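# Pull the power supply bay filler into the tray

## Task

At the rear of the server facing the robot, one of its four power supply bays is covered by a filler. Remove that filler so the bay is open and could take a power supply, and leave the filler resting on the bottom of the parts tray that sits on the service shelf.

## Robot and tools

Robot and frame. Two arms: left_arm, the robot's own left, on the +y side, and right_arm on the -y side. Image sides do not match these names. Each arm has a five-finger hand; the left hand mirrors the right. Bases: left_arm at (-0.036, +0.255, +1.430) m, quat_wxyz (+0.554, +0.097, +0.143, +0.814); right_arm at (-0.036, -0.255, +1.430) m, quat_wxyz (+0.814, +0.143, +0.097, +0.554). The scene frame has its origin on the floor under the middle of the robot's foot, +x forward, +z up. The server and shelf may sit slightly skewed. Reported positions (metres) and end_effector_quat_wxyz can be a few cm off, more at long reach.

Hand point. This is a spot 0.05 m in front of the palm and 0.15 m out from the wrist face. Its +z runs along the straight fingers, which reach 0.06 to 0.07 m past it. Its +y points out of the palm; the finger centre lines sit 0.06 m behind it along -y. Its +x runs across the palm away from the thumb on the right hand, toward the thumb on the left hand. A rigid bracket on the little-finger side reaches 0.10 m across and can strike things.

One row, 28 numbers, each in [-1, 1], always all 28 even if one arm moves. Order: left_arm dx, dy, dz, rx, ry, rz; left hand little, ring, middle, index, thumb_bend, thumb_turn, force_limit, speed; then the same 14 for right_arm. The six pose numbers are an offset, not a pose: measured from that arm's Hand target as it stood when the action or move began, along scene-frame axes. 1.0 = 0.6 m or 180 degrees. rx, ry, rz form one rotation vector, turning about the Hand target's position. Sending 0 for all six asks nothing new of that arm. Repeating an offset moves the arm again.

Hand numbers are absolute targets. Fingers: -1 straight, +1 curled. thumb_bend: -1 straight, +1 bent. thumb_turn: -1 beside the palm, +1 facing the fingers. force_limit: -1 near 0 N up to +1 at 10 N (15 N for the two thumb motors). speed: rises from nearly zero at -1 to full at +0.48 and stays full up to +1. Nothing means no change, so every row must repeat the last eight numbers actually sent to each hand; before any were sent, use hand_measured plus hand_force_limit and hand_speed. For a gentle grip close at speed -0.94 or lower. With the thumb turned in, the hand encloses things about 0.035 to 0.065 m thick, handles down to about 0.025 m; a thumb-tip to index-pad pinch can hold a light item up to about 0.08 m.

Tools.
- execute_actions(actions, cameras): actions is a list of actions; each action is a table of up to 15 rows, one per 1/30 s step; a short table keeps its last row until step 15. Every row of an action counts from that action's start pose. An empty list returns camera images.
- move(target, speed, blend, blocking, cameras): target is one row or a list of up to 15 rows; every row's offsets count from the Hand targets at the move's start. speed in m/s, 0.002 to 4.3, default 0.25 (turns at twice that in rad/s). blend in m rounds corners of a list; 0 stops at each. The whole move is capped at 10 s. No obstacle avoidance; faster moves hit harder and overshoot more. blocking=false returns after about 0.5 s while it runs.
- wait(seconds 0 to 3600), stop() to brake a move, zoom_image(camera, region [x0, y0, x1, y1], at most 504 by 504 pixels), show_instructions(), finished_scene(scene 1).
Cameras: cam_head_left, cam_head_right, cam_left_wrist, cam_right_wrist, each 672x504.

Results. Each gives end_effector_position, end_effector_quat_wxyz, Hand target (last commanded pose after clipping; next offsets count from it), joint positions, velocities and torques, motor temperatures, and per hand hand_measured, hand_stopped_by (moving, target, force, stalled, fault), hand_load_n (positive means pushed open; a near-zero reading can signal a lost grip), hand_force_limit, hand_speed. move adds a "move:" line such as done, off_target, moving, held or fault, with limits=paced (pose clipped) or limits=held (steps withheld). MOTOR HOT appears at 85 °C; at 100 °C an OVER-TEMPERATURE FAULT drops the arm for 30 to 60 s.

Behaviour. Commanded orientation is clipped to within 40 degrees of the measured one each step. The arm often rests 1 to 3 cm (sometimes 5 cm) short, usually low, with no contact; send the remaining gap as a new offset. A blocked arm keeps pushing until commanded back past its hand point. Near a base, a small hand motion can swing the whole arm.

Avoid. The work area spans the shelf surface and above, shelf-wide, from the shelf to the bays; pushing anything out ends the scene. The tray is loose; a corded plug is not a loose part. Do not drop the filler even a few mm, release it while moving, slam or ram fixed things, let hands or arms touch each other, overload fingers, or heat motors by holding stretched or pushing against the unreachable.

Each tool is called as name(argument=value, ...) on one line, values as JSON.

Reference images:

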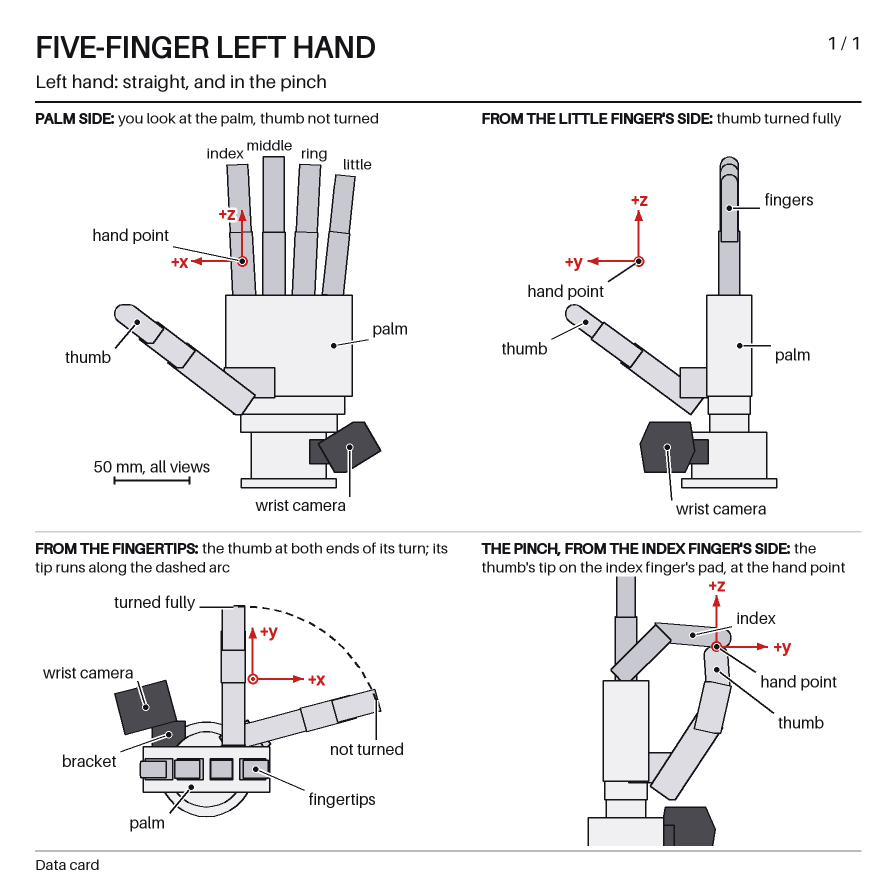

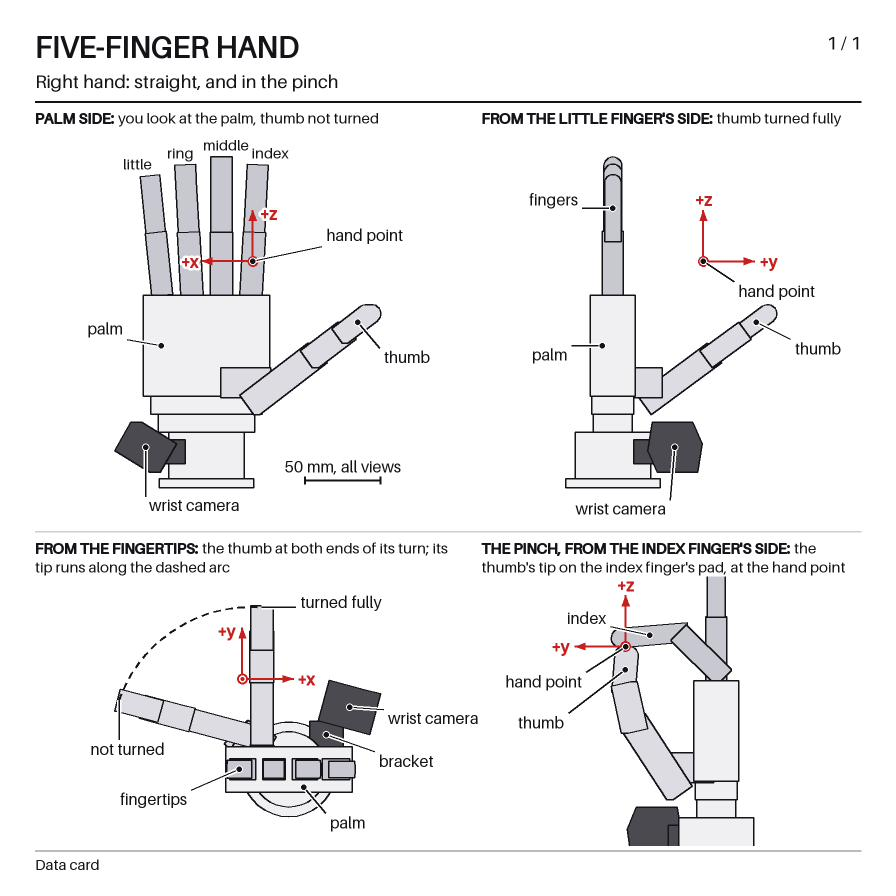

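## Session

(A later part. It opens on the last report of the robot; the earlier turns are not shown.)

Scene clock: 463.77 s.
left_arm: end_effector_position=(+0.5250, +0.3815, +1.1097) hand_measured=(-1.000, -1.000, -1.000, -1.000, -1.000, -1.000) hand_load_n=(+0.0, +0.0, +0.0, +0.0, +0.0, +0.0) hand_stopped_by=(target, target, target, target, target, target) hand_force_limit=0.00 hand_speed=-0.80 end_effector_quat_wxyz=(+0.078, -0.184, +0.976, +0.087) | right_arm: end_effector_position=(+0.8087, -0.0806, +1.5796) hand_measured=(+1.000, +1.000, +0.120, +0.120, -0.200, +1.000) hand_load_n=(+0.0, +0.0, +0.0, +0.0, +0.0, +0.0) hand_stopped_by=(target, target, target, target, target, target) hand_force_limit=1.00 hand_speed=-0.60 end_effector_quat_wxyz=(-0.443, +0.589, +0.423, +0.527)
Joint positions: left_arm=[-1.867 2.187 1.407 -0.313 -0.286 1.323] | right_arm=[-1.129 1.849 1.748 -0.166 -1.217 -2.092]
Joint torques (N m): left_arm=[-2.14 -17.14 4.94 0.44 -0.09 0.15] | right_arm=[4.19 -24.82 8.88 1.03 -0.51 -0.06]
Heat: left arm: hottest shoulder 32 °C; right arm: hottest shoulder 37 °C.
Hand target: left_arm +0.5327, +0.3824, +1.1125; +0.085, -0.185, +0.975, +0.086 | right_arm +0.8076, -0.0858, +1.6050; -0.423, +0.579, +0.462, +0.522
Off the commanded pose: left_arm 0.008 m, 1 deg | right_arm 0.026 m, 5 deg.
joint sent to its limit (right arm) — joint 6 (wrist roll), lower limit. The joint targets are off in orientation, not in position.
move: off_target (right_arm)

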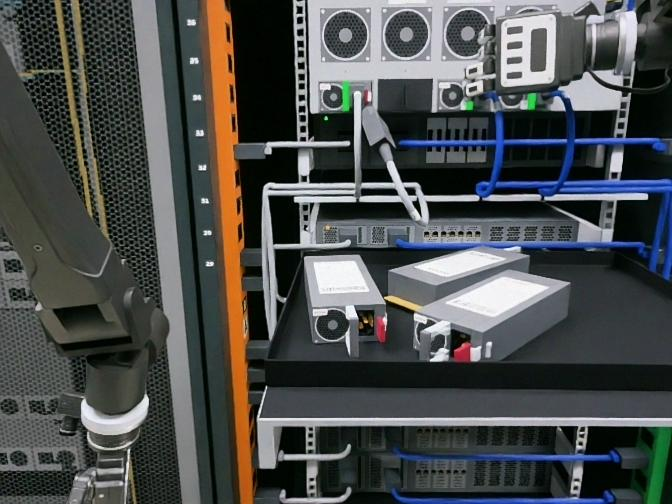

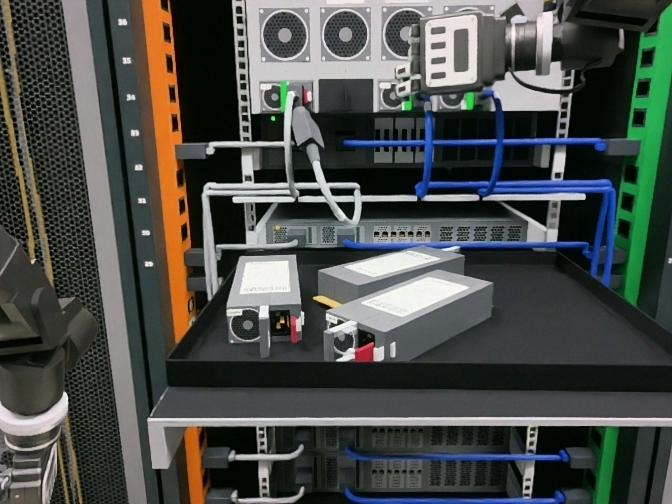

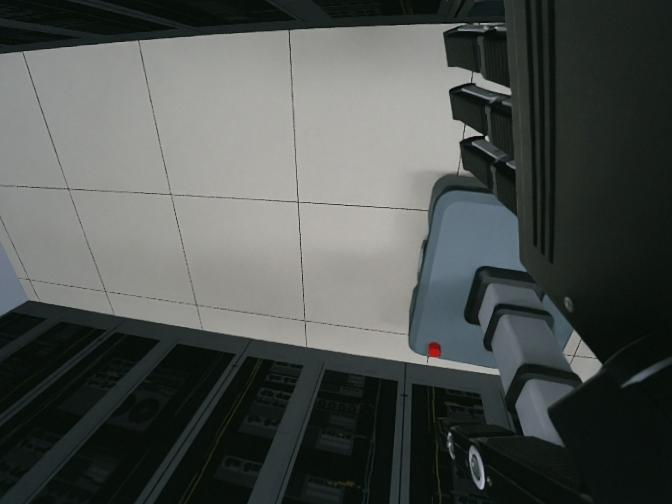

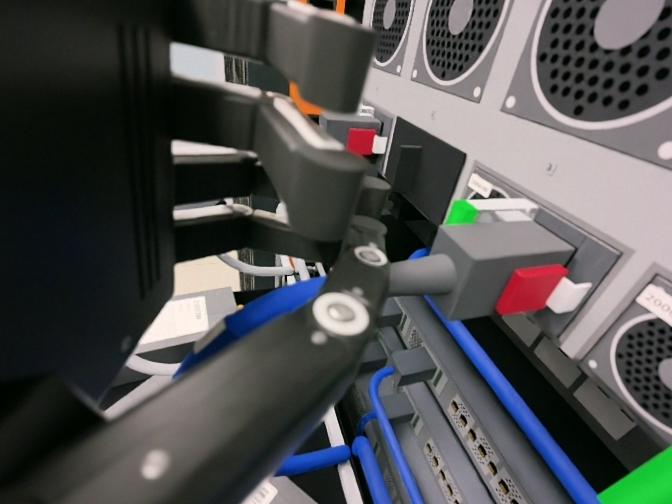

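move(target=[[0,0,0,0,0,0,-1,-1,-1,-1,-1,-1,0,-0.8,0.0215,0.161,0,0,0,0,1,1,0.12,0.12,-0.2,1,1.0,-0.6],[0,0,0,0,0,0,-1,-1,-1,-1,-1,-1,0,-0.8,0.0673,0.1558,-0.0183,0,0,0,1,1,0.12,0.12,-0.2,1,1.0,-0.6],[0,0,0,0,0,0,-1,-1,-1,-1,-1,-1,0,-0.8,0.0773,0.143,-0.0292,0,0,0,1,1,0.12,0.12,-0.2,1,1.0,-0.6],[0,0,0,0,0,0,-1,-1,-1,-1,-1,-1,0,-0.8,0.124,0.143,-0.0250,0,0,0,1,1,0.12,0.12,-0.2,1,1.0,-0.6]], speed=[0.1,0.04,0.04,0.04], blend=[0,0,0.003,0], cameras=["cam_right_wrist"])

zoom_image(camera="cam_right_wrist", region=[300, 130, 460, 290])

zoom_image(camera="cam_right_wrist", region=[360, 120, 560, 380])

Scene clock: 470.90 s.
left_arm: end_effector_position=(+0.5250, +0.3815, +1.1097) hand_measured=(-1.000, -1.000, -1.000, -1.000, -1.000, -1.000) hand_load_n=(+0.0, +0.0, +0.0, +0.0, +0.0, +0.0) hand_stopped_by=(target, target, target, target, target, target) hand_force_limit=0.00 hand_speed=-0.80 end_effector_quat_wxyz=(+0.078, -0.184, +0.976, +0.087) | right_arm: end_effector_position=(+0.8624, +0.0088, +1.5741) hand_measured=(+1.000, +1.000, +0.120, +0.120, -0.200, +1.000) hand_load_n=(+0.0, +0.0, -1.0, +0.0, +0.0, +0.5) hand_stopped_by=(target, target, target, target, target, target) hand_force_limit=1.00 hand_speed=-0.60 end_effector_quat_wxyz=(-0.444, +0.588, +0.436, +0.517)
Joint positions: left_arm=[-1.867 2.187 1.407 -0.313 -0.286 1.323] | right_arm=[-1.011 2.054 2.079 -0.297 -1.116 -2.092]
Joint torques (N m): left_arm=[-1.96 -17.2 4.97 0.47 -0.09 0.15] | right_arm=[4.37 -23 15.77 0.8 -0.28 -0.08]
Heat: left arm: hottest shoulder 32 °C; right arm: hottest shoulder 37 °C.
Hand target: left_arm +0.5327, +0.3824, +1.1125; +0.085, -0.185, +0.975, +0.086 | right_arm +0.8820, -0.0001, +1.5901; -0.423, +0.579, +0.462, +0.522
Off the commanded pose: left_arm 0.008 m, 1 deg | right_arm 0.027 m, 4 deg.
joint sent to its limit (right arm) — joint 6 (wrist roll), lower limit. The joint targets are off in orientation, not in position.
move: off_target (right_arm)

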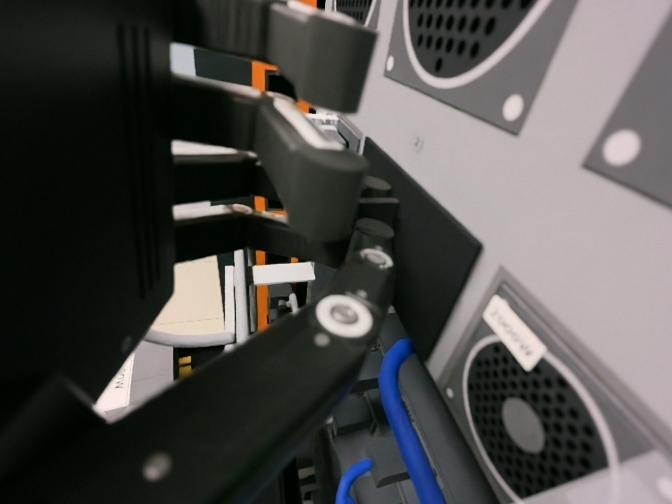

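Scaled by 3.150 from the camera's image (finer frame: 960x720).

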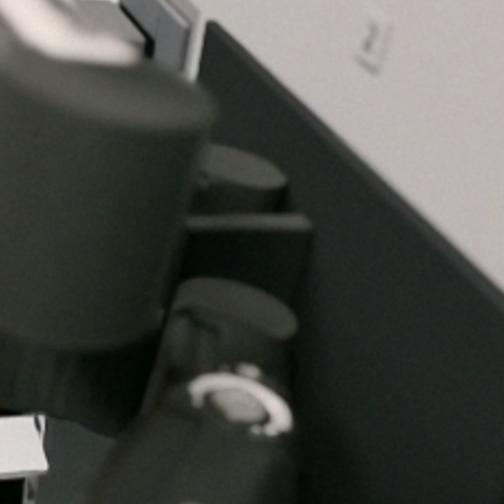

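Scaled by 1.938 from the camera's image (finer frame: 960x720).

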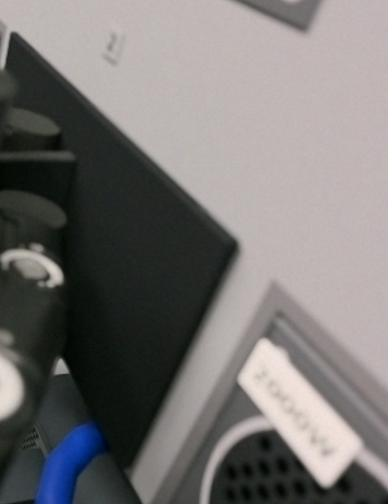

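execute_actions(actions=[[[0,0,0,0,0,0,-1,-1,-1,-1,-1,-1,0,-0.8,0.003,0.010,0.001,0,0,0,1,1,0.15,0.17,-0.15,1,1.0,-0.6]],[[0,0,0,0,0,0,-1,-1,-1,-1,-1,-1,0,-0.8,0.003,0.004,0.001,0,0,0,1,1,0.15,0.17,-0.12,1,1.0,-0.6]]], cameras=["cam_right_wrist"])

zoom_image(camera="cam_right_wrist", region=[300, 130, 460, 290])

Scene clock: 472.37 s.
left_arm: end_effector_position=(+0.5250, +0.3815, +1.1097) hand_measured=(-1.000, -1.000, -1.000, -1.000, -1.000, -1.000) hand_load_n=(+0.0, +0.0, +0.0, +0.0, +0.0, +0.0) hand_stopped_by=(target, target, target, target, target, target) hand_force_limit=0.00 hand_speed=-0.80 end_effector_quat_wxyz=(+0.078, -0.184, +0.976, +0.087) | right_arm: end_effector_position=(+0.8631, +0.0096, +1.5739) hand_measured=(+1.000, +1.000, +0.150, +0.170, -0.122, +1.000) hand_load_n=(+0.0, +0.0, +0.0, +0.0, +2.5, +1.0) hand_stopped_by=(target, target, target, target, target, target) hand_force_limit=1.00 hand_speed=-0.60 end_effector_quat_wxyz=(-0.448, +0.589, +0.435, +0.513)
Joint positions: left_arm=[-1.867 2.187 1.407 -0.313 -0.286 1.323] | right_arm=[-1.01 2.061 2.096 -0.319 -1.118 -2.092]
Joint torques (N m): left_arm=[-2.02 -17.08 4.96 0.42 -0.08 0.15] | right_arm=[5.25 -22.48 16.65 0.91 0.22 -0.09]
Heat: left arm: hottest shoulder 32 °C; right arm: hottest shoulder 37 °C.
Hand target: left_arm +0.5327, +0.3824, +1.1125; +0.085, -0.185, +0.975, +0.086 | right_arm +0.8856, +0.0084, +1.5915; -0.423, +0.579, +0.462, +0.522
Off the commanded pose: left_arm 0.008 m, 1 deg | right_arm 0.028 m, 4 deg.
joint sent to its limit (right arm) — joint 6 (wrist roll), lower limit. The joint targets are off in orientation, not in position.

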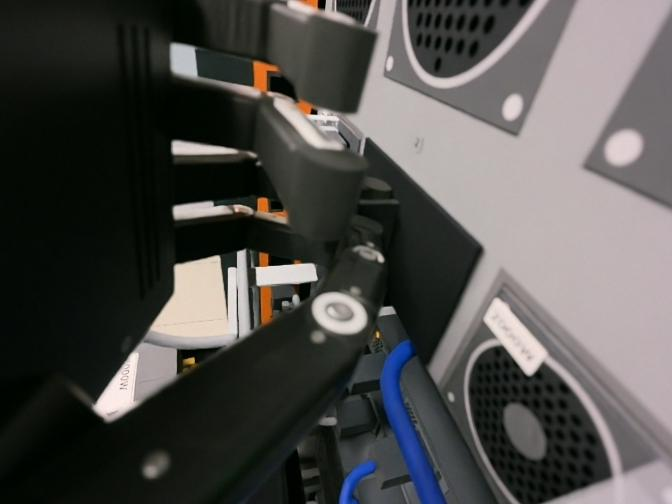

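Scaled by 3.150 from the camera's image (finer frame: 960x720).

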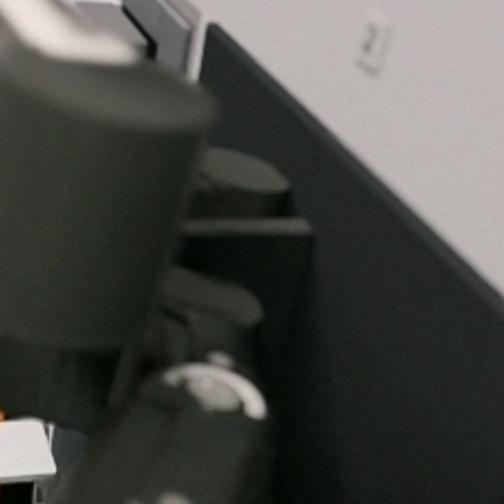

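execute_actions(actions=[[[0,0,0,0,0,0,-1,-1,-1,-1,-1,-1,0,-0.8,0.006,0.000,0.001,0,0,0,1,1,0.15,0.17,-0.12,1,1.0,-0.6]],[[0,0,0,0,0,0,-1,-1,-1,-1,-1,-1,0,-0.8,0.0,0.0,0.0,0,0,0,1,1,0.88,0.88,-0.12,1,1.0,0.48]]], cameras=["cam_right_wrist"])

zoom_image(camera="cam_right_wrist", region=[300, 130, 460, 290])

Scene clock: 473.93 s.
left_arm: end_effector_position=(+0.5250, +0.3815, +1.1097) hand_measured=(-1.000, -1.000, -1.000, -1.000, -1.000, -1.000) hand_load_n=(+0.0, +0.0, +0.0, +0.0, +0.0, +0.0) hand_stopped_by=(target, target, target, target, target, target) hand_force_limit=0.00 hand_speed=-0.80 end_effector_quat_wxyz=(+0.078, -0.184, +0.976, +0.087) | right_arm: end_effector_position=(+0.8623, +0.0115, +1.5739) hand_measured=(+1.000, +1.000, +0.246, +0.266, -0.122, +1.000) hand_load_n=(+0.0, +0.0, +16.5, +13.5, +6.0, +0.5) hand_stopped_by=(target, target, force, force, target, target) hand_force_limit=1.00 hand_speed=0.48 end_effector_quat_wxyz=(-0.453, +0.589, +0.434, +0.509)
Joint positions: left_arm=[-1.867 2.187 1.407 -0.313 -0.286 1.323] | right_arm=[-1.01 2.066 2.108 -0.336 -1.127 -2.09]
Joint torques (N m): left_arm=[-2.08 -17.2 4.98 0.44 -0.08 0.15] | right_arm=[5.36 -21.83 17.14 1.2 0.54 -0.11]
Heat: left arm: hottest shoulder 32 °C; right arm: hottest shoulder 37 °C.
Hand target: left_arm +0.5327, +0.3824, +1.1125; +0.085, -0.185, +0.975, +0.086 | right_arm +0.8892, +0.0084, +1.5920; -0.423, +0.579, +0.462, +0.522
Off the commanded pose: left_arm 0.008 m, 1 deg | right_arm 0.032 m, 5 deg.
joint sent to its limit (right arm) — joint 6 (wrist roll), lower limit. The joint targets are off in position and orientation.

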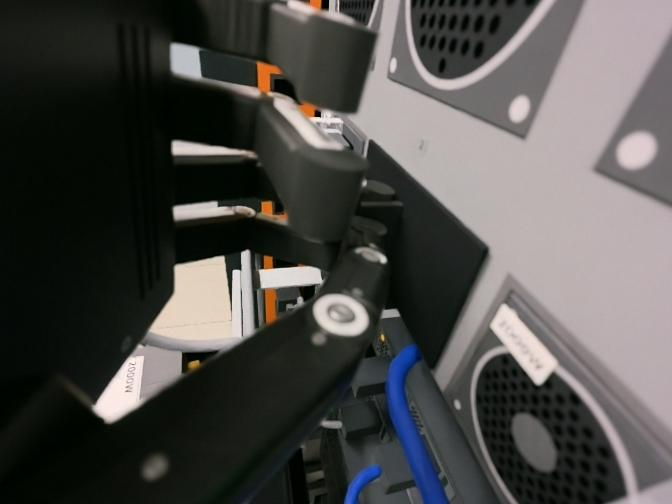

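Scaled by 3.150 from the camera's image (finer frame: 960x720).

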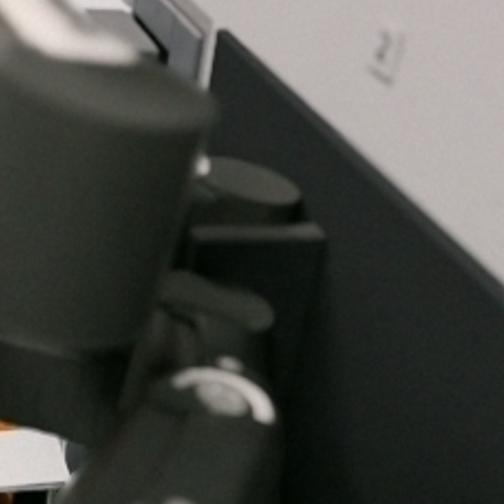

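execute_actions(actions=[[[0,0,0,0,0,0,-1,-1,-1,-1,-1,-1,0,-0.8,0.0,0.004,0.0,0,0,0,1,1,0.88,0.88,-0.0,1,1.0,1.0]]], cameras=["cam_right_wrist"])

zoom_image(camera="cam_right_wrist", region=[300, 130, 460, 290])

zoom_image(camera="cam_right_wrist", region=[360, 120, 560, 380])

Scene clock: 474.87 s.
left_arm: end_effector_position=(+0.5250, +0.3815, +1.1097) hand_measured=(-1.000, -1.000, -1.000, -1.000, -1.000, -1.000) hand_load_n=(+0.0, +0.0, +0.0, +0.0, +0.0, +0.0) hand_stopped_by=(target, target, target, target, target, target) hand_force_limit=0.00 hand_speed=-0.80 end_effector_quat_wxyz=(+0.078, -0.184, +0.976, +0.087) | right_arm: end_effector_position=(+0.8624, +0.0115, +1.5738) hand_measured=(+1.000, +1.000, +0.246, +0.266, -0.070, +1.000) hand_load_n=(+0.0, +0.0, +17.0, +14.0, +14.5, +0.5) hand_stopped_by=(target, target, force, force, force, target) hand_force_limit=1.00 hand_speed=1.00 end_effector_quat_wxyz=(-0.454, +0.590, +0.434, +0.508)
Joint positions: left_arm=[-1.867 2.187 1.407 -0.313 -0.286 1.323] | right_arm=[-1.01 2.067 2.11 -0.337 -1.127 -2.088]
Joint torques (N m): left_arm=[-2.02 -17.2 4.97 0.46 -0.09 0.15] | right_arm=[5.36 -21.95 17.17 1.17 0.66 -0.12]
Heat: left arm: hottest shoulder 32 °C; right arm: hottest shoulder 37 °C.
Hand target: left_arm +0.5327, +0.3824, +1.1125; +0.085, -0.185, +0.975, +0.086 | right_arm +0.8892, +0.0109, +1.5918; -0.423, +0.579, +0.462, +0.522
Off the commanded pose: left_arm 0.008 m, 1 deg | right_arm 0.032 m, 5 deg.
joint sent to its limit (right arm) — joint 6 (wrist roll), lower limit. The joint targets are off in position and orientation.

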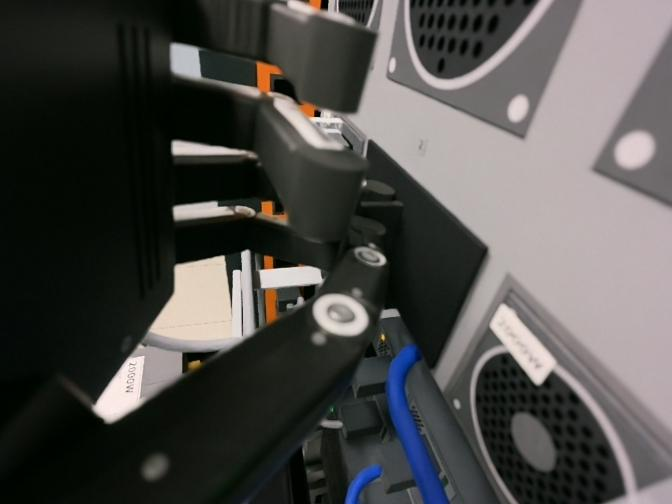

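Scaled by 3.150 from the camera's image (finer frame: 960x720).

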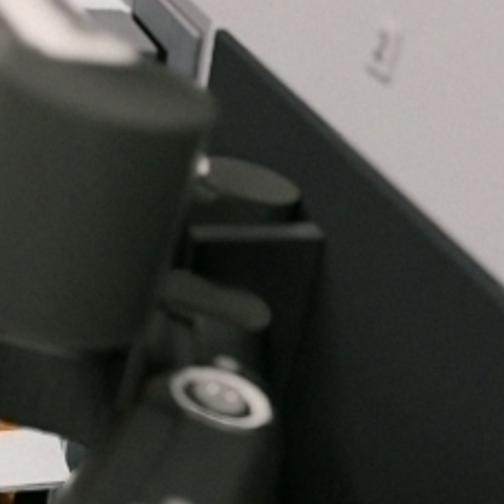

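Scaled by 1.938 from the camera's image (finer frame: 960x720).

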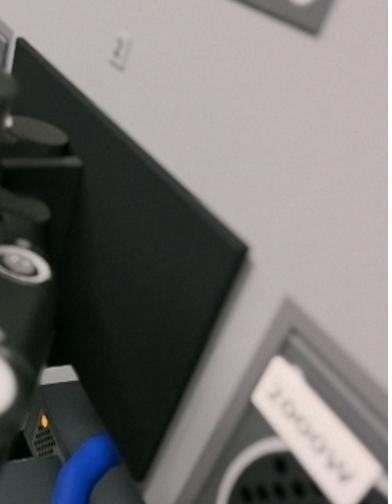

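move(target=[0,0,0,0,0,0,-1,-1,-1,-1,-1,-1,0,-0.8,-0.044,0,0.020,0,0,0,1,1,0.88,0.88,0.0,1,1.0,1.0], speed=0.02)

move(target=[0,0,0,0,0,0,-1,-1,-1,-1,-1,-1,0,-0.8,-0.018,0,0.0,0,0,0,1,1,0.88,0.88,0.0,1,1.0,1.0], speed=0.012, cameras=["cam_right_wrist","cam_head_left","cam_head_right"])

zoom_image(camera="cam_right_wrist", region=[300, 130, 460, 290])

zoom_image(camera="cam_right_wrist", region=[360, 120, 560, 380])

zoom_image(camera="cam_head_left", region=[320, 50, 460, 140])

Scene clock: 477.07 s.
left_arm: end_effector_position=(+0.5250, +0.3815, +1.1097) hand_measured=(-1.000, -1.000, -1.000, -1.000, -1.000, -1.000) hand_load_n=(+0.0, +0.0, +0.0, +0.0, +0.0, +0.0) hand_stopped_by=(target, target, target, target, target, target) hand_force_limit=0.00 hand_speed=-0.80 end_effector_quat_wxyz=(+0.078, -0.184, +0.976, +0.087) | right_arm: end_effector_position=(+0.8616, +0.0118, +1.5742) hand_measured=(+1.000, +1.000, +0.246, +0.266, -0.070, +1.000) hand_load_n=(+0.0, -0.5, +17.0, +14.5, +15.0, +1.0) hand_stopped_by=(target, target, force, force, force, target) hand_force_limit=1.00 hand_speed=1.00 end_effector_quat_wxyz=(-0.444, +0.592, +0.434, +0.514)
Joint positions: left_arm=[-1.867 2.187 1.407 -0.313 -0.286 1.323] | right_arm=[-1.005 2.052 2.08 -0.307 -1.104 -2.087]
Joint torques (N m): left_arm=[-2.08 -17.2 4.97 0.44 -0.08 0.15] | right_arm=[6.07 -27.22 9.42 1.4 -0.01 -0.11]
Heat: left arm: hottest shoulder 32 °C; right arm: hottest shoulder 37 °C.
Hand target: left_arm +0.5327, +0.3824, +1.1125; +0.085, -0.185, +0.975, +0.086 | right_arm +0.8627, +0.0109, +1.6039; -0.423, +0.579, +0.462, +0.522
Off the commanded pose: left_arm 0.008 m, 1 deg | right_arm 0.030 m, 4 deg.
joint sent to its limit (right arm) — joint 6 (wrist roll), lower limit. The joint targets are off in orientation, not in position.
move: off_target (right_arm)

Scene clock: 479.23 s.
left_arm: end_effector_position=(+0.5250, +0.3815, +1.1097) hand_measured=(-1.000, -1.000, -1.000, -1.000, -1.000, -1.000) hand_load_n=(+0.0, +0.0, +0.0, +0.0, +0.0, +0.0) hand_stopped_by=(target, target, target, target, target, target) hand_force_limit=0.00 hand_speed=-0.80 end_effector_quat_wxyz=(+0.078, -0.184, +0.976, +0.087) | right_arm: end_effector_position=(+0.8519, +0.0149, +1.5711) hand_measured=(+1.000, +1.000, +0.246, +0.266, -0.066, +1.000) hand_load_n=(+0.0, +0.0, +6.0, +7.0, +0.0, +0.5) hand_stopped_by=(target, target, force, force, force, target) hand_force_limit=1.00 hand_speed=1.00 end_effector_quat_wxyz=(-0.442, +0.594, +0.434, +0.513)
Joint positions: left_arm=[-1.867 2.187 1.407 -0.313 -0.286 1.323] | right_arm=[-0.998 2.025 2.021 -0.276 -1.091 -2.087]
Joint torques (N m): left_arm=[-2.02 -17.14 4.97 0.44 -0.08 0.16] | right_arm=[5.54 -27.16 9.16 1.47 -0.36 -0.11]
Heat: left arm: hottest shoulder 32 °C; right arm: hottest shoulder 37 °C.
Hand target: left_arm +0.5327, +0.3824, +1.1125; +0.085, -0.185, +0.975, +0.086 | right_arm +0.8521, +0.0107, +1.6040; -0.423, +0.579, +0.462, +0.523
Off the commanded pose: left_arm 0.008 m, 1 deg | right_arm 0.033 m, 4 deg.
joint sent to its limit (right arm) — joint 6 (wrist roll), lower limit. The joint targets are off in orientation, not in position.
move: off_target (right_arm)
Images, in order (width x height): cam_head_left 672x504, cam_head_right 672x504, cam_right_wrist 672x504.

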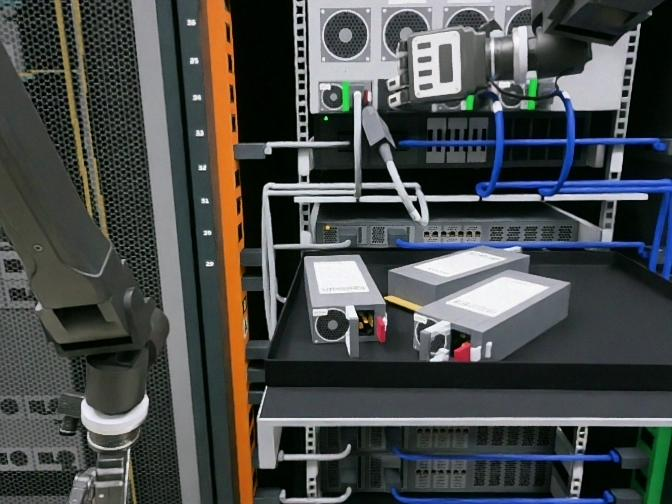

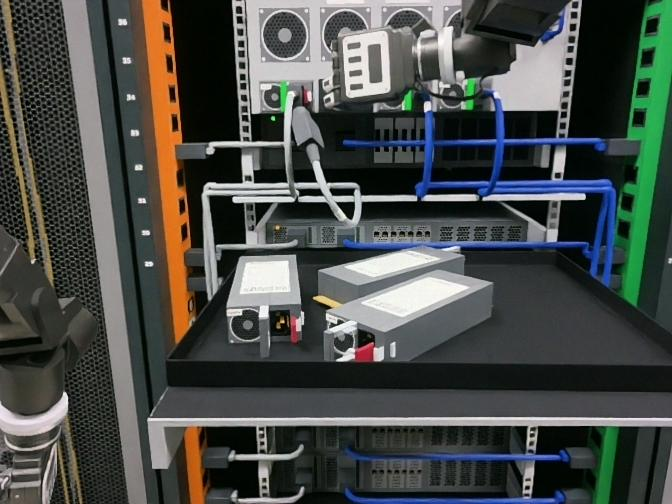

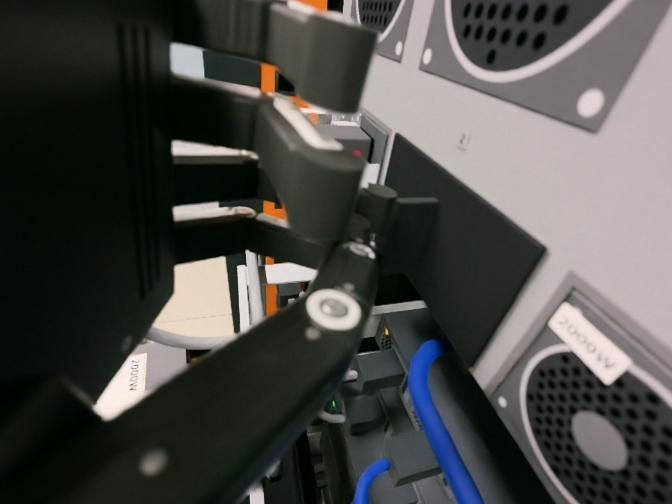

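Scaled by 3.150 from the camera's image (finer frame: 960x720).

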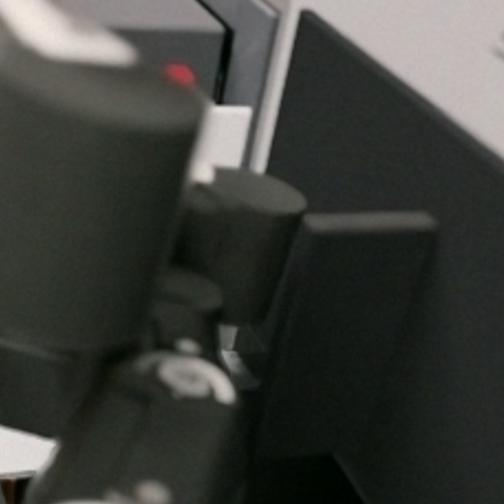

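Scaled by 1.938 from the camera's image (finer frame: 960x720).

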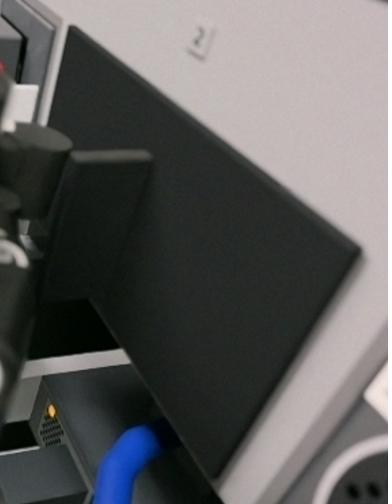

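Scaled by 3.600 from the camera's image (finer frame: 960x720).

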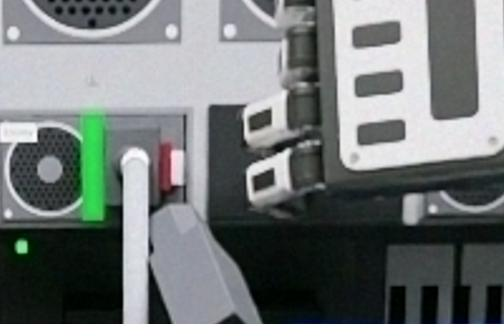

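move(target=[[0,0,0,0,0,0,-1,-1,-1,-1,-1,-1,0,-0.8,-0.04,0,0,0,0,0,1,1,0.12,0.12,-0.19,1,1.0,-0.6]], speed=0.06)

move(target=[[0,0,0,0,0,0,-1,-1,-1,-1,-1,-1,0,-0.8,0.0332,-0.005,-0.0167,0,0,0,1,1,0.12,0.12,-0.19,1,1.0,-0.6],[0,0,0,0,0,0,-1,-1,-1,-1,-1,-1,0,-0.8,0.0432,-0.0178,-0.0275,0,0,0,1,1,0.12,0.12,-0.19,1,1.0,-0.6],[0,0,0,0,0,0,-1,-1,-1,-1,-1,-1,0,-0.8,0.0898,-0.0178,-0.0232,0,0,0,1,1,0.12,0.12,-0.19,1,1.0,-0.6]], speed=0.04, blend=[0,0.003,0])

execute_actions(actions=[[[0,0,0,0,0,0,-1,-1,-1,-1,-1,-1,0,-0.8,0.002,0.010,0.001,0,0,0,1,1,0.16,0.18,-0.19,1,1.0,-0.6]],[[0,0,0,0,0,0,-1,-1,-1,-1,-1,-1,0,-0.8,0.002,0.008,0.001,0,0,0,1,1,0.18,0.20,-0.18,1,1.0,-0.6]]], cameras=["cam_right_wrist"])

zoom_image(camera="cam_right_wrist", region=[300, 130, 460, 290])

Scene clock: 480.97 s.
left_arm: end_effector_position=(+0.5250, +0.3815, +1.1097) hand_measured=(-1.000, -1.000, -1.000, -1.000, -1.000, -1.000) hand_load_n=(+0.0, -0.5, +0.0, +0.0, +0.0, +0.0) hand_stopped_by=(target, target, target, target, target, target) hand_force_limit=0.00 hand_speed=-0.80 end_effector_quat_wxyz=(+0.078, -0.184, +0.976, +0.087) | right_arm: end_effector_position=(+0.8301, +0.0094, +1.5757) hand_measured=(+1.000, +1.000, +0.120, +0.120, -0.190, +1.000) hand_load_n=(+0.0, +0.0, +0.0, +0.0, +0.0, +0.5) hand_stopped_by=(target, target, target, target, target, target) hand_force_limit=1.00 hand_speed=-0.60 end_effector_quat_wxyz=(-0.438, +0.594, +0.434, +0.516)
Joint positions: left_arm=[-1.867 2.187 1.407 -0.313 -0.286 1.323] | right_arm=[-0.998 1.951 1.898 -0.22 -1.086 -2.087]
Joint torques (N m): left_arm=[-2.02 -17.14 4.98 0.44 -0.08 0.16] | right_arm=[5.77 -26.52 8.96 1.25 -0.38 -0.14]
Heat: left arm: hottest shoulder 32 °C; right arm: hottest shoulder 38 °C.
Hand target: left_arm +0.5327, +0.3824, +1.1125; +0.085, -0.185, +0.975, +0.086 | right_arm +0.8280, +0.0107, +1.6038; -0.423, +0.579, +0.462, +0.522
Off the commanded pose: left_arm 0.008 m, 1 deg | right_arm 0.028 m, 4 deg.
joint sent to its limit (right arm) — joint 6 (wrist roll), lower limit. The joint targets still meet the commanded pose.
move: off_target (right_arm)

Scene clock: 483.67 s.
left_arm: end_effector_position=(+0.5250, +0.3815, +1.1097) hand_measured=(-1.000, -1.000, -1.000, -1.000, -1.000, -1.000) hand_load_n=(+0.0, +0.0, +0.0, +0.0, +0.0, +0.0) hand_stopped_by=(target, target, target, target, target, target) hand_force_limit=0.00 hand_speed=-0.80 end_effector_quat_wxyz=(+0.078, -0.184, +0.976, +0.087) | right_arm: end_effector_position=(+0.8622, +0.0091, +1.5732) hand_measured=(+1.000, +1.000, +0.120, +0.120, -0.190, +1.000) hand_load_n=(+0.0, +0.0, -0.5, +0.0, +0.0, +0.0) hand_stopped_by=(target, target, target, target, target, target) hand_force_limit=1.00 hand_speed=-0.60 end_effector_quat_wxyz=(-0.445, +0.589, +0.435, +0.516)
Joint positions: left_arm=[-1.867 2.187 1.407 -0.313 -0.286 1.323] | right_arm=[-1.01 2.054 2.078 -0.297 -1.115 -2.087]
Joint torques (N m): left_arm=[-2.08 -17.14 4.94 0.43 -0.09 0.16] | right_arm=[4.42 -22.65 15.71 0.59 -0.31 -0.12]
Heat: left arm: hottest shoulder 32 °C; right arm: hottest shoulder 37 °C.
Hand target: left_arm +0.5327, +0.3824, +1.1125; +0.085, -0.185, +0.975, +0.086 | right_arm +0.8819, +0.0001, +1.5900; -0.423, +0.579, +0.462, +0.522
Off the commanded pose: left_arm 0.008 m, 1 deg | right_arm 0.027 m, 4 deg.
joint sent to its limit (right arm) — joint 6 (wrist roll), lower limit. The joint targets are off in orientation, not in position.
move: off_target (right_arm)

Scene clock: 484.87 s.
left_arm: end_effector_position=(+0.5250, +0.3815, +1.1097) hand_measured=(-1.000, -1.000, -1.000, -1.000, -1.000, -1.000) hand_load_n=(-0.5, +0.0, +0.0, +0.0, +0.0, +0.0) hand_stopped_by=(target, target, target, target, target, target) hand_force_limit=0.00 hand_speed=-0.80 end_effector_quat_wxyz=(+0.078, -0.184, +0.976, +0.087) | right_arm: end_effector_position=(+0.8629, +0.0114, +1.5728) hand_measured=(+1.000, +1.000, +0.180, +0.200, -0.180, +1.000) hand_load_n=(+0.0, +0.0, +1.0, +0.5, +0.5, +0.5) hand_stopped_by=(target, target, target, target, target, target) hand_force_limit=1.00 hand_speed=-0.60 end_effector_quat_wxyz=(-0.448, +0.590, +0.434, +0.513)
Joint positions: left_arm=[-1.867 2.187 1.407 -0.313 -0.286 1.323] | right_arm=[-1.008 2.062 2.094 -0.314 -1.115 -2.087]
Joint torques (N m): left_arm=[-1.96 -17.08 4.97 0.44 -0.09 0.15] | right_arm=[5.36 -22.65 16.44 0.8 0.24 -0.11]
Heat: left arm: hottest shoulder 32 °C; right arm: hottest shoulder 37 °C.
Hand target: left_arm +0.5327, +0.3824, +1.1125; +0.085, -0.185, +0.975, +0.086 | right_arm +0.8842, +0.0111, +1.5913; -0.423, +0.579, +0.462, +0.522
Off the commanded pose: left_arm 0.008 m, 1 deg | right_arm 0.028 m, 5 deg.
joint sent to its limit (right arm) — joint 6 (wrist roll), lower limit. The joint targets are off in orientation, not in position.

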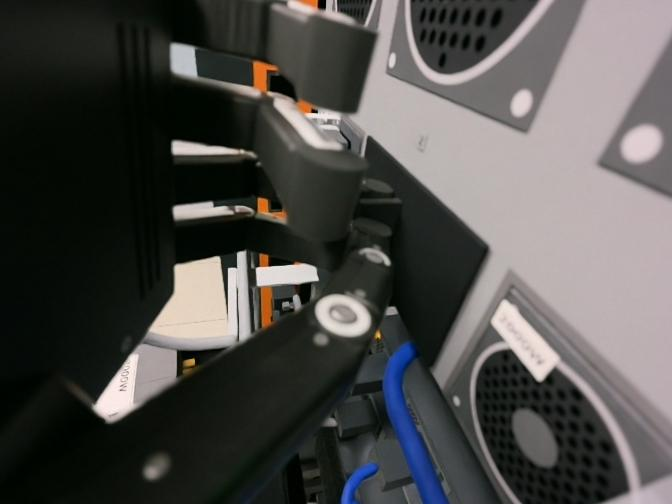

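Scaled by 3.150 from the camera's image (finer frame: 960x720).

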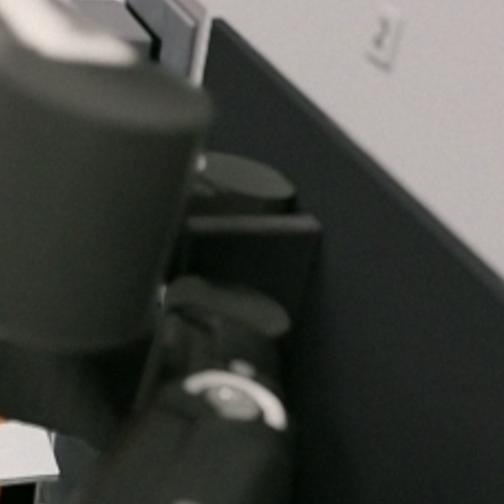

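execute_actions(actions=[[[0,0,0,0,0,0,-1,-1,-1,-1,-1,-1,0,-0.8,0.002,0.006,0.001,0,0,0,1,1,0.20,0.22,-0.21,1,1.0,-0.6]],[[0,0,0,0,0,0,-1,-1,-1,-1,-1,-1,0,-0.8,0.001,0.006,0.0,0,0,0,1,1,0.8,0.8,-0.21,1,0.2,-0.8]]], cameras=["cam_right_wrist"])

zoom_image(camera="cam_right_wrist", region=[300, 130, 460, 290])

Scene clock: 486.33 s.
left_arm: end_effector_position=(+0.5250, +0.3815, +1.1097) hand_measured=(-1.000, -1.000, -1.000, -1.000, -1.000, -1.000) hand_load_n=(-0.5, +0.0, +0.0, +0.0, +0.0, +0.0) hand_stopped_by=(target, target, target, target, target, target) hand_force_limit=0.00 hand_speed=-0.80 end_effector_quat_wxyz=(+0.078, -0.184, +0.976, +0.087) | right_arm: end_effector_position=(+0.8632, +0.0141, +1.5724) hand_measured=(+1.000, +1.000, +0.252, +0.270, -0.212, +1.000) hand_load_n=(+0.0, +0.0, +8.0, +7.5, +7.0, +1.0) hand_stopped_by=(target, target, force, force, target, target) hand_force_limit=0.20 hand_speed=-0.80 end_effector_quat_wxyz=(-0.449, +0.592, +0.434, +0.510)
Joint positions: left_arm=[-1.867 2.187 1.407 -0.313 -0.286 1.323] | right_arm=[-1.005 2.067 2.105 -0.326 -1.113 -2.087]
Joint torques (N m): left_arm=[-2.02 -17.14 4.98 0.47 -0.09 0.15] | right_arm=[5.54 -22.18 16.91 0.99 0.47 -0.12]
Heat: left arm: hottest shoulder 32 °C; right arm: hottest shoulder 37 °C.
Hand target: left_arm +0.5327, +0.3824, +1.1125; +0.085, -0.185, +0.975, +0.086 | right_arm +0.8861, +0.0181, +1.5919; -0.423, +0.579, +0.462, +0.522
Off the commanded pose: left_arm 0.008 m, 1 deg | right_arm 0.030 m, 5 deg.
joint sent to its limit (right arm) — joint 6 (wrist roll), lower limit. The joint targets are off in position and orientation.

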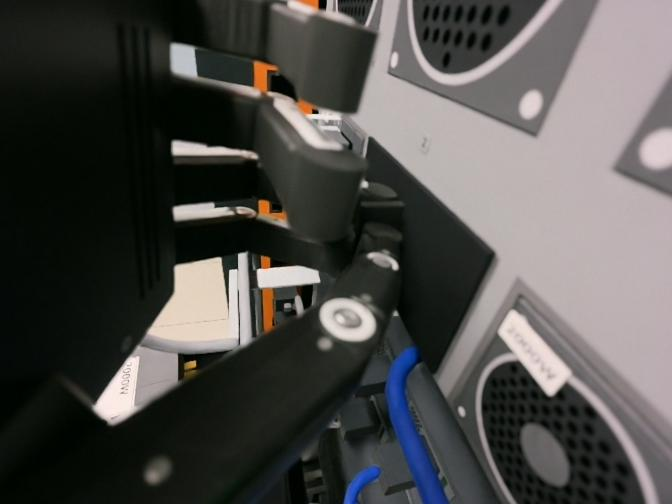

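Scaled by 3.150 from the camera's image (finer frame: 960x720).

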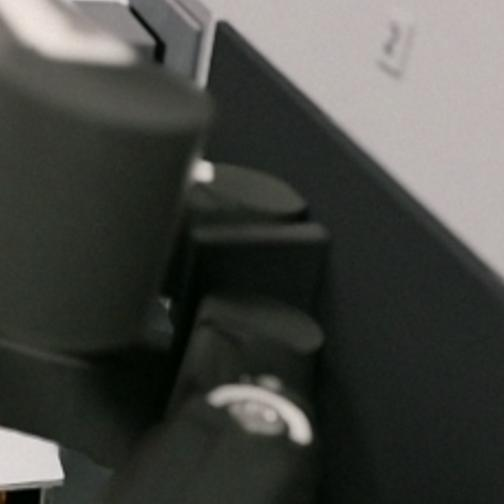

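execute_actions(actions=[[[0,0,0,0,0,0,-1,-1,-1,-1,-1,-1,0,-0.8,0.001,0.003,0.0,0,0,0,1,1,0.88,0.88,-0.21,1,1.0,0.3]],[[0,0,0,0,0,0,-1,-1,-1,-1,-1,-1,0,-0.8,0.0,0.0,0.0,0,0,0,1,1,0.88,0.88,-0.12,1,1.0,0.0]]], cameras=["cam_right_wrist"])

zoom_image(camera="cam_right_wrist", region=[300, 130, 460, 290])

Scene clock: 487.73 s.
left_arm: end_effector_position=(+0.5250, +0.3815, +1.1097) hand_measured=(-1.000, -1.000, -1.000, -1.000, -1.000, -1.000) hand_load_n=(+0.0, +0.0, +0.0, +0.0, +0.0, +0.0) hand_stopped_by=(target, target, target, target, target, target) hand_force_limit=0.00 hand_speed=-0.80 end_effector_quat_wxyz=(+0.078, -0.184, +0.976, +0.087) | right_arm: end_effector_position=(+0.8631, +0.0156, +1.5724) hand_measured=(+1.000, +1.000, +0.284, +0.306, -0.182, +1.000) hand_load_n=(+0.0, +0.0, +14.0, +12.0, +16.5, +1.0) hand_stopped_by=(target, target, force, force, force, target) hand_force_limit=1.00 hand_speed=0.00 end_effector_quat_wxyz=(-0.450, +0.592, +0.434, +0.509)
Joint positions: left_arm=[-1.867 2.187 1.407 -0.313 -0.286 1.323] | right_arm=[-1.003 2.068 2.108 -0.33 -1.111 -2.087]
Joint torques (N m): left_arm=[-2.02 -17.2 4.96 0.46 -0.08 0.16] | right_arm=[6.36 -21.83 17.01 1.14 0.47 -0.11]
Heat: left arm: hottest shoulder 32 °C; right arm: hottest shoulder 37 °C.
Hand target: left_arm +0.5327, +0.3824, +1.1125; +0.085, -0.185, +0.975, +0.086 | right_arm +0.8867, +0.0201, +1.5919; -0.423, +0.579, +0.462, +0.522
Off the commanded pose: left_arm 0.008 m, 1 deg | right_arm 0.031 m, 5 deg.
joint sent to its limit (right arm) — joint 6 (wrist roll), lower limit. The joint targets are off in position and orientation.

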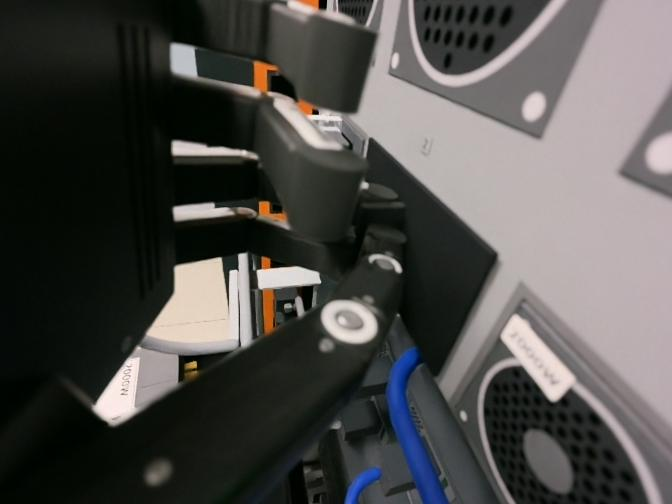

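Scaled by 3.150 from the camera's image (finer frame: 960x720).

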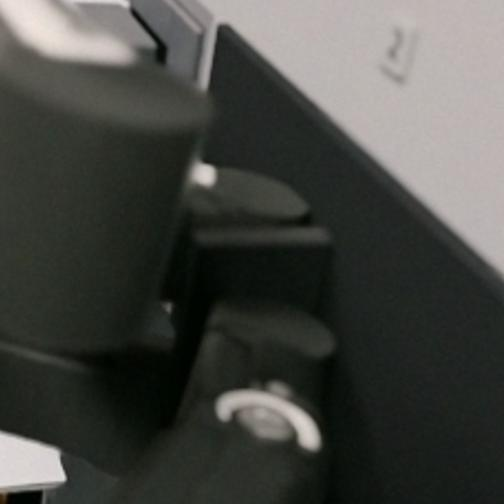

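move(target=[0,0,0,0,0,0,-1,-1,-1,-1,-1,-1,0,-0.8,-0.040,-0.008,0.018,0,0,0,1,1,0.88,0.88,-0.12,1,1.0,0.0], speed=0.02)

move(target=[0,0,0,0,0,0,-1,-1,-1,-1,-1,-1,0,-0.8,-0.012,-0.001,0.0,0,0,0,1,1,0.88,0.88,-0.12,1,1.0,0.0], speed=0.012, cameras=["cam_right_wrist"])

zoom_image(camera="cam_right_wrist", region=[300, 130, 460, 290])

zoom_image(camera="cam_right_wrist", region=[360, 120, 560, 380])

Scene clock: 491.00 s.
left_arm: end_effector_position=(+0.5250, +0.3815, +1.1097) hand_measured=(-1.000, -1.000, -1.000, -1.000, -1.000, -1.000) hand_load_n=(+0.0, +0.0, +0.0, +0.0, +0.0, +0.0) hand_stopped_by=(target, target, target, target, target, target) hand_force_limit=0.00 hand_speed=-0.80 end_effector_quat_wxyz=(+0.078, -0.184, +0.976, +0.087) | right_arm: end_effector_position=(+0.8625, +0.0156, +1.5729) hand_measured=(+1.000, +1.000, +0.284, +0.306, -0.182, +1.000) hand_load_n=(+0.0, +0.0, +14.0, +12.0, +17.0, +1.0) hand_stopped_by=(target, target, force, force, force, target) hand_force_limit=1.00 hand_speed=0.00 end_effector_quat_wxyz=(-0.442, +0.593, +0.434, +0.515)
Joint positions: left_arm=[-1.867 2.187 1.407 -0.313 -0.286 1.323] | right_arm=[-1 2.057 2.084 -0.303 -1.095 -2.087]
Joint torques (N m): left_arm=[-2.02 -17.14 4.94 0.46 -0.09 0.15] | right_arm=[6.01 -27.63 9.37 1.37 -0.14 -0.11]
Heat: left arm: hottest shoulder 32 °C; right arm: hottest shoulder 37 °C.
Hand target: left_arm +0.5327, +0.3824, +1.1125; +0.085, -0.185, +0.975, +0.086 | right_arm +0.8627, +0.0152, +1.6027; -0.423, +0.579, +0.462, +0.522
Off the commanded pose: left_arm 0.008 m, 1 deg | right_arm 0.030 m, 4 deg.
joint sent to its limit (right arm) — joint 6 (wrist roll), lower limit. The joint targets are off in orientation, not in position.
move: off_target (right_arm)

Scene clock: 493.10 s.
left_arm: end_effector_position=(+0.5250, +0.3815, +1.1097) hand_measured=(-1.000, -1.000, -1.000, -1.000, -1.000, -1.000) hand_load_n=(+0.0, +0.0, +0.0, +0.0, +0.0, +0.0) hand_stopped_by=(target, target, target, target, target, target) hand_force_limit=0.00 hand_speed=-0.80 end_effector_quat_wxyz=(+0.078, -0.184, +0.976, +0.087) | right_arm: end_effector_position=(+0.8605, +0.0148, +1.5729) hand_measured=(+1.000, +1.000, +0.284, +0.306, -0.182, +1.000) hand_load_n=(+0.0, +0.0, +13.5, +12.0, +18.0, +1.5) hand_stopped_by=(target, target, force, force, force, target) hand_force_limit=1.00 hand_speed=0.00 end_effector_quat_wxyz=(-0.435, +0.593, +0.435, +0.520)
Joint positions: left_arm=[-1.867 2.187 1.407 -0.313 -0.286 1.323] | right_arm=[-0.998 2.043 2.053 -0.274 -1.083 -2.087]
Joint torques (N m): left_arm=[-2.02 -17.2 4.94 0.46 -0.08 0.15] | right_arm=[5.66 -27.63 8.73 0.9 -0.54 -0.14]
Heat: left arm: hottest shoulder 32 °C; right arm: hottest shoulder 37 °C.
Hand target: left_arm +0.5327, +0.3824, +1.1125; +0.085, -0.185, +0.975, +0.086 | right_arm +0.8556, +0.0144, +1.6027; -0.423, +0.579, +0.462, +0.522
Off the commanded pose: left_arm 0.008 m, 1 deg | right_arm 0.030 m, 4 deg.
joint sent to its limit (right arm) — joint 6 (wrist roll), lower limit. The joint targets are off in orientation, not in position.
move: off_target (right_arm)

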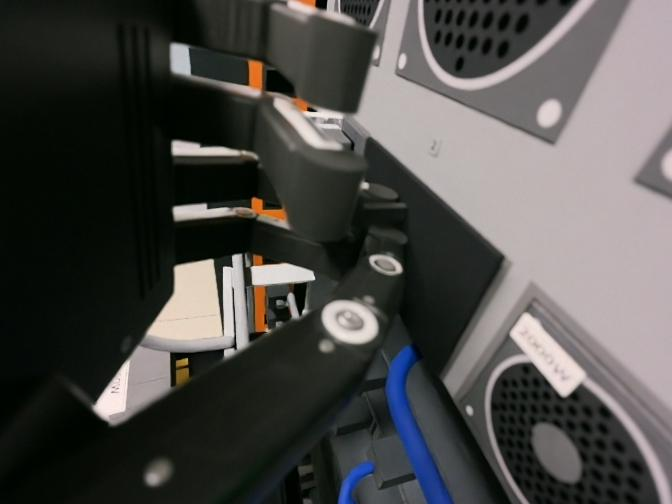

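Scaled by 3.150 from the camera's image (finer frame: 960x720).

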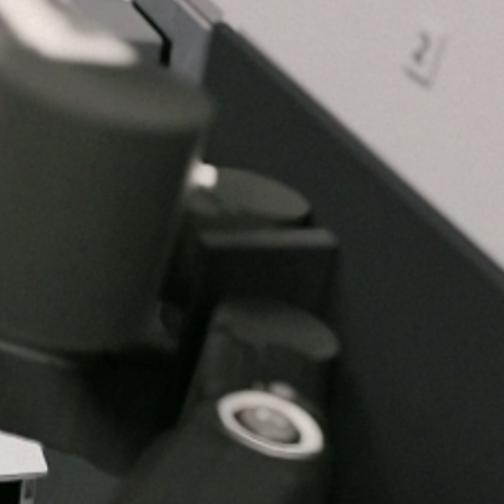

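Scaled by 1.938 from the camera's image (finer frame: 960x720).

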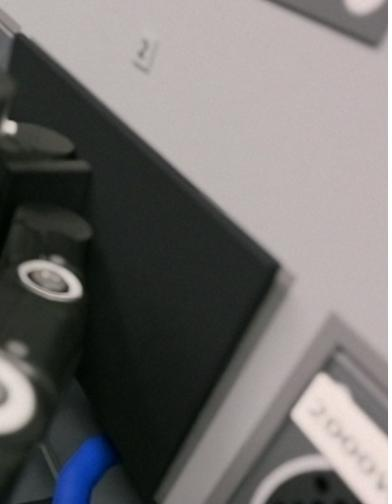

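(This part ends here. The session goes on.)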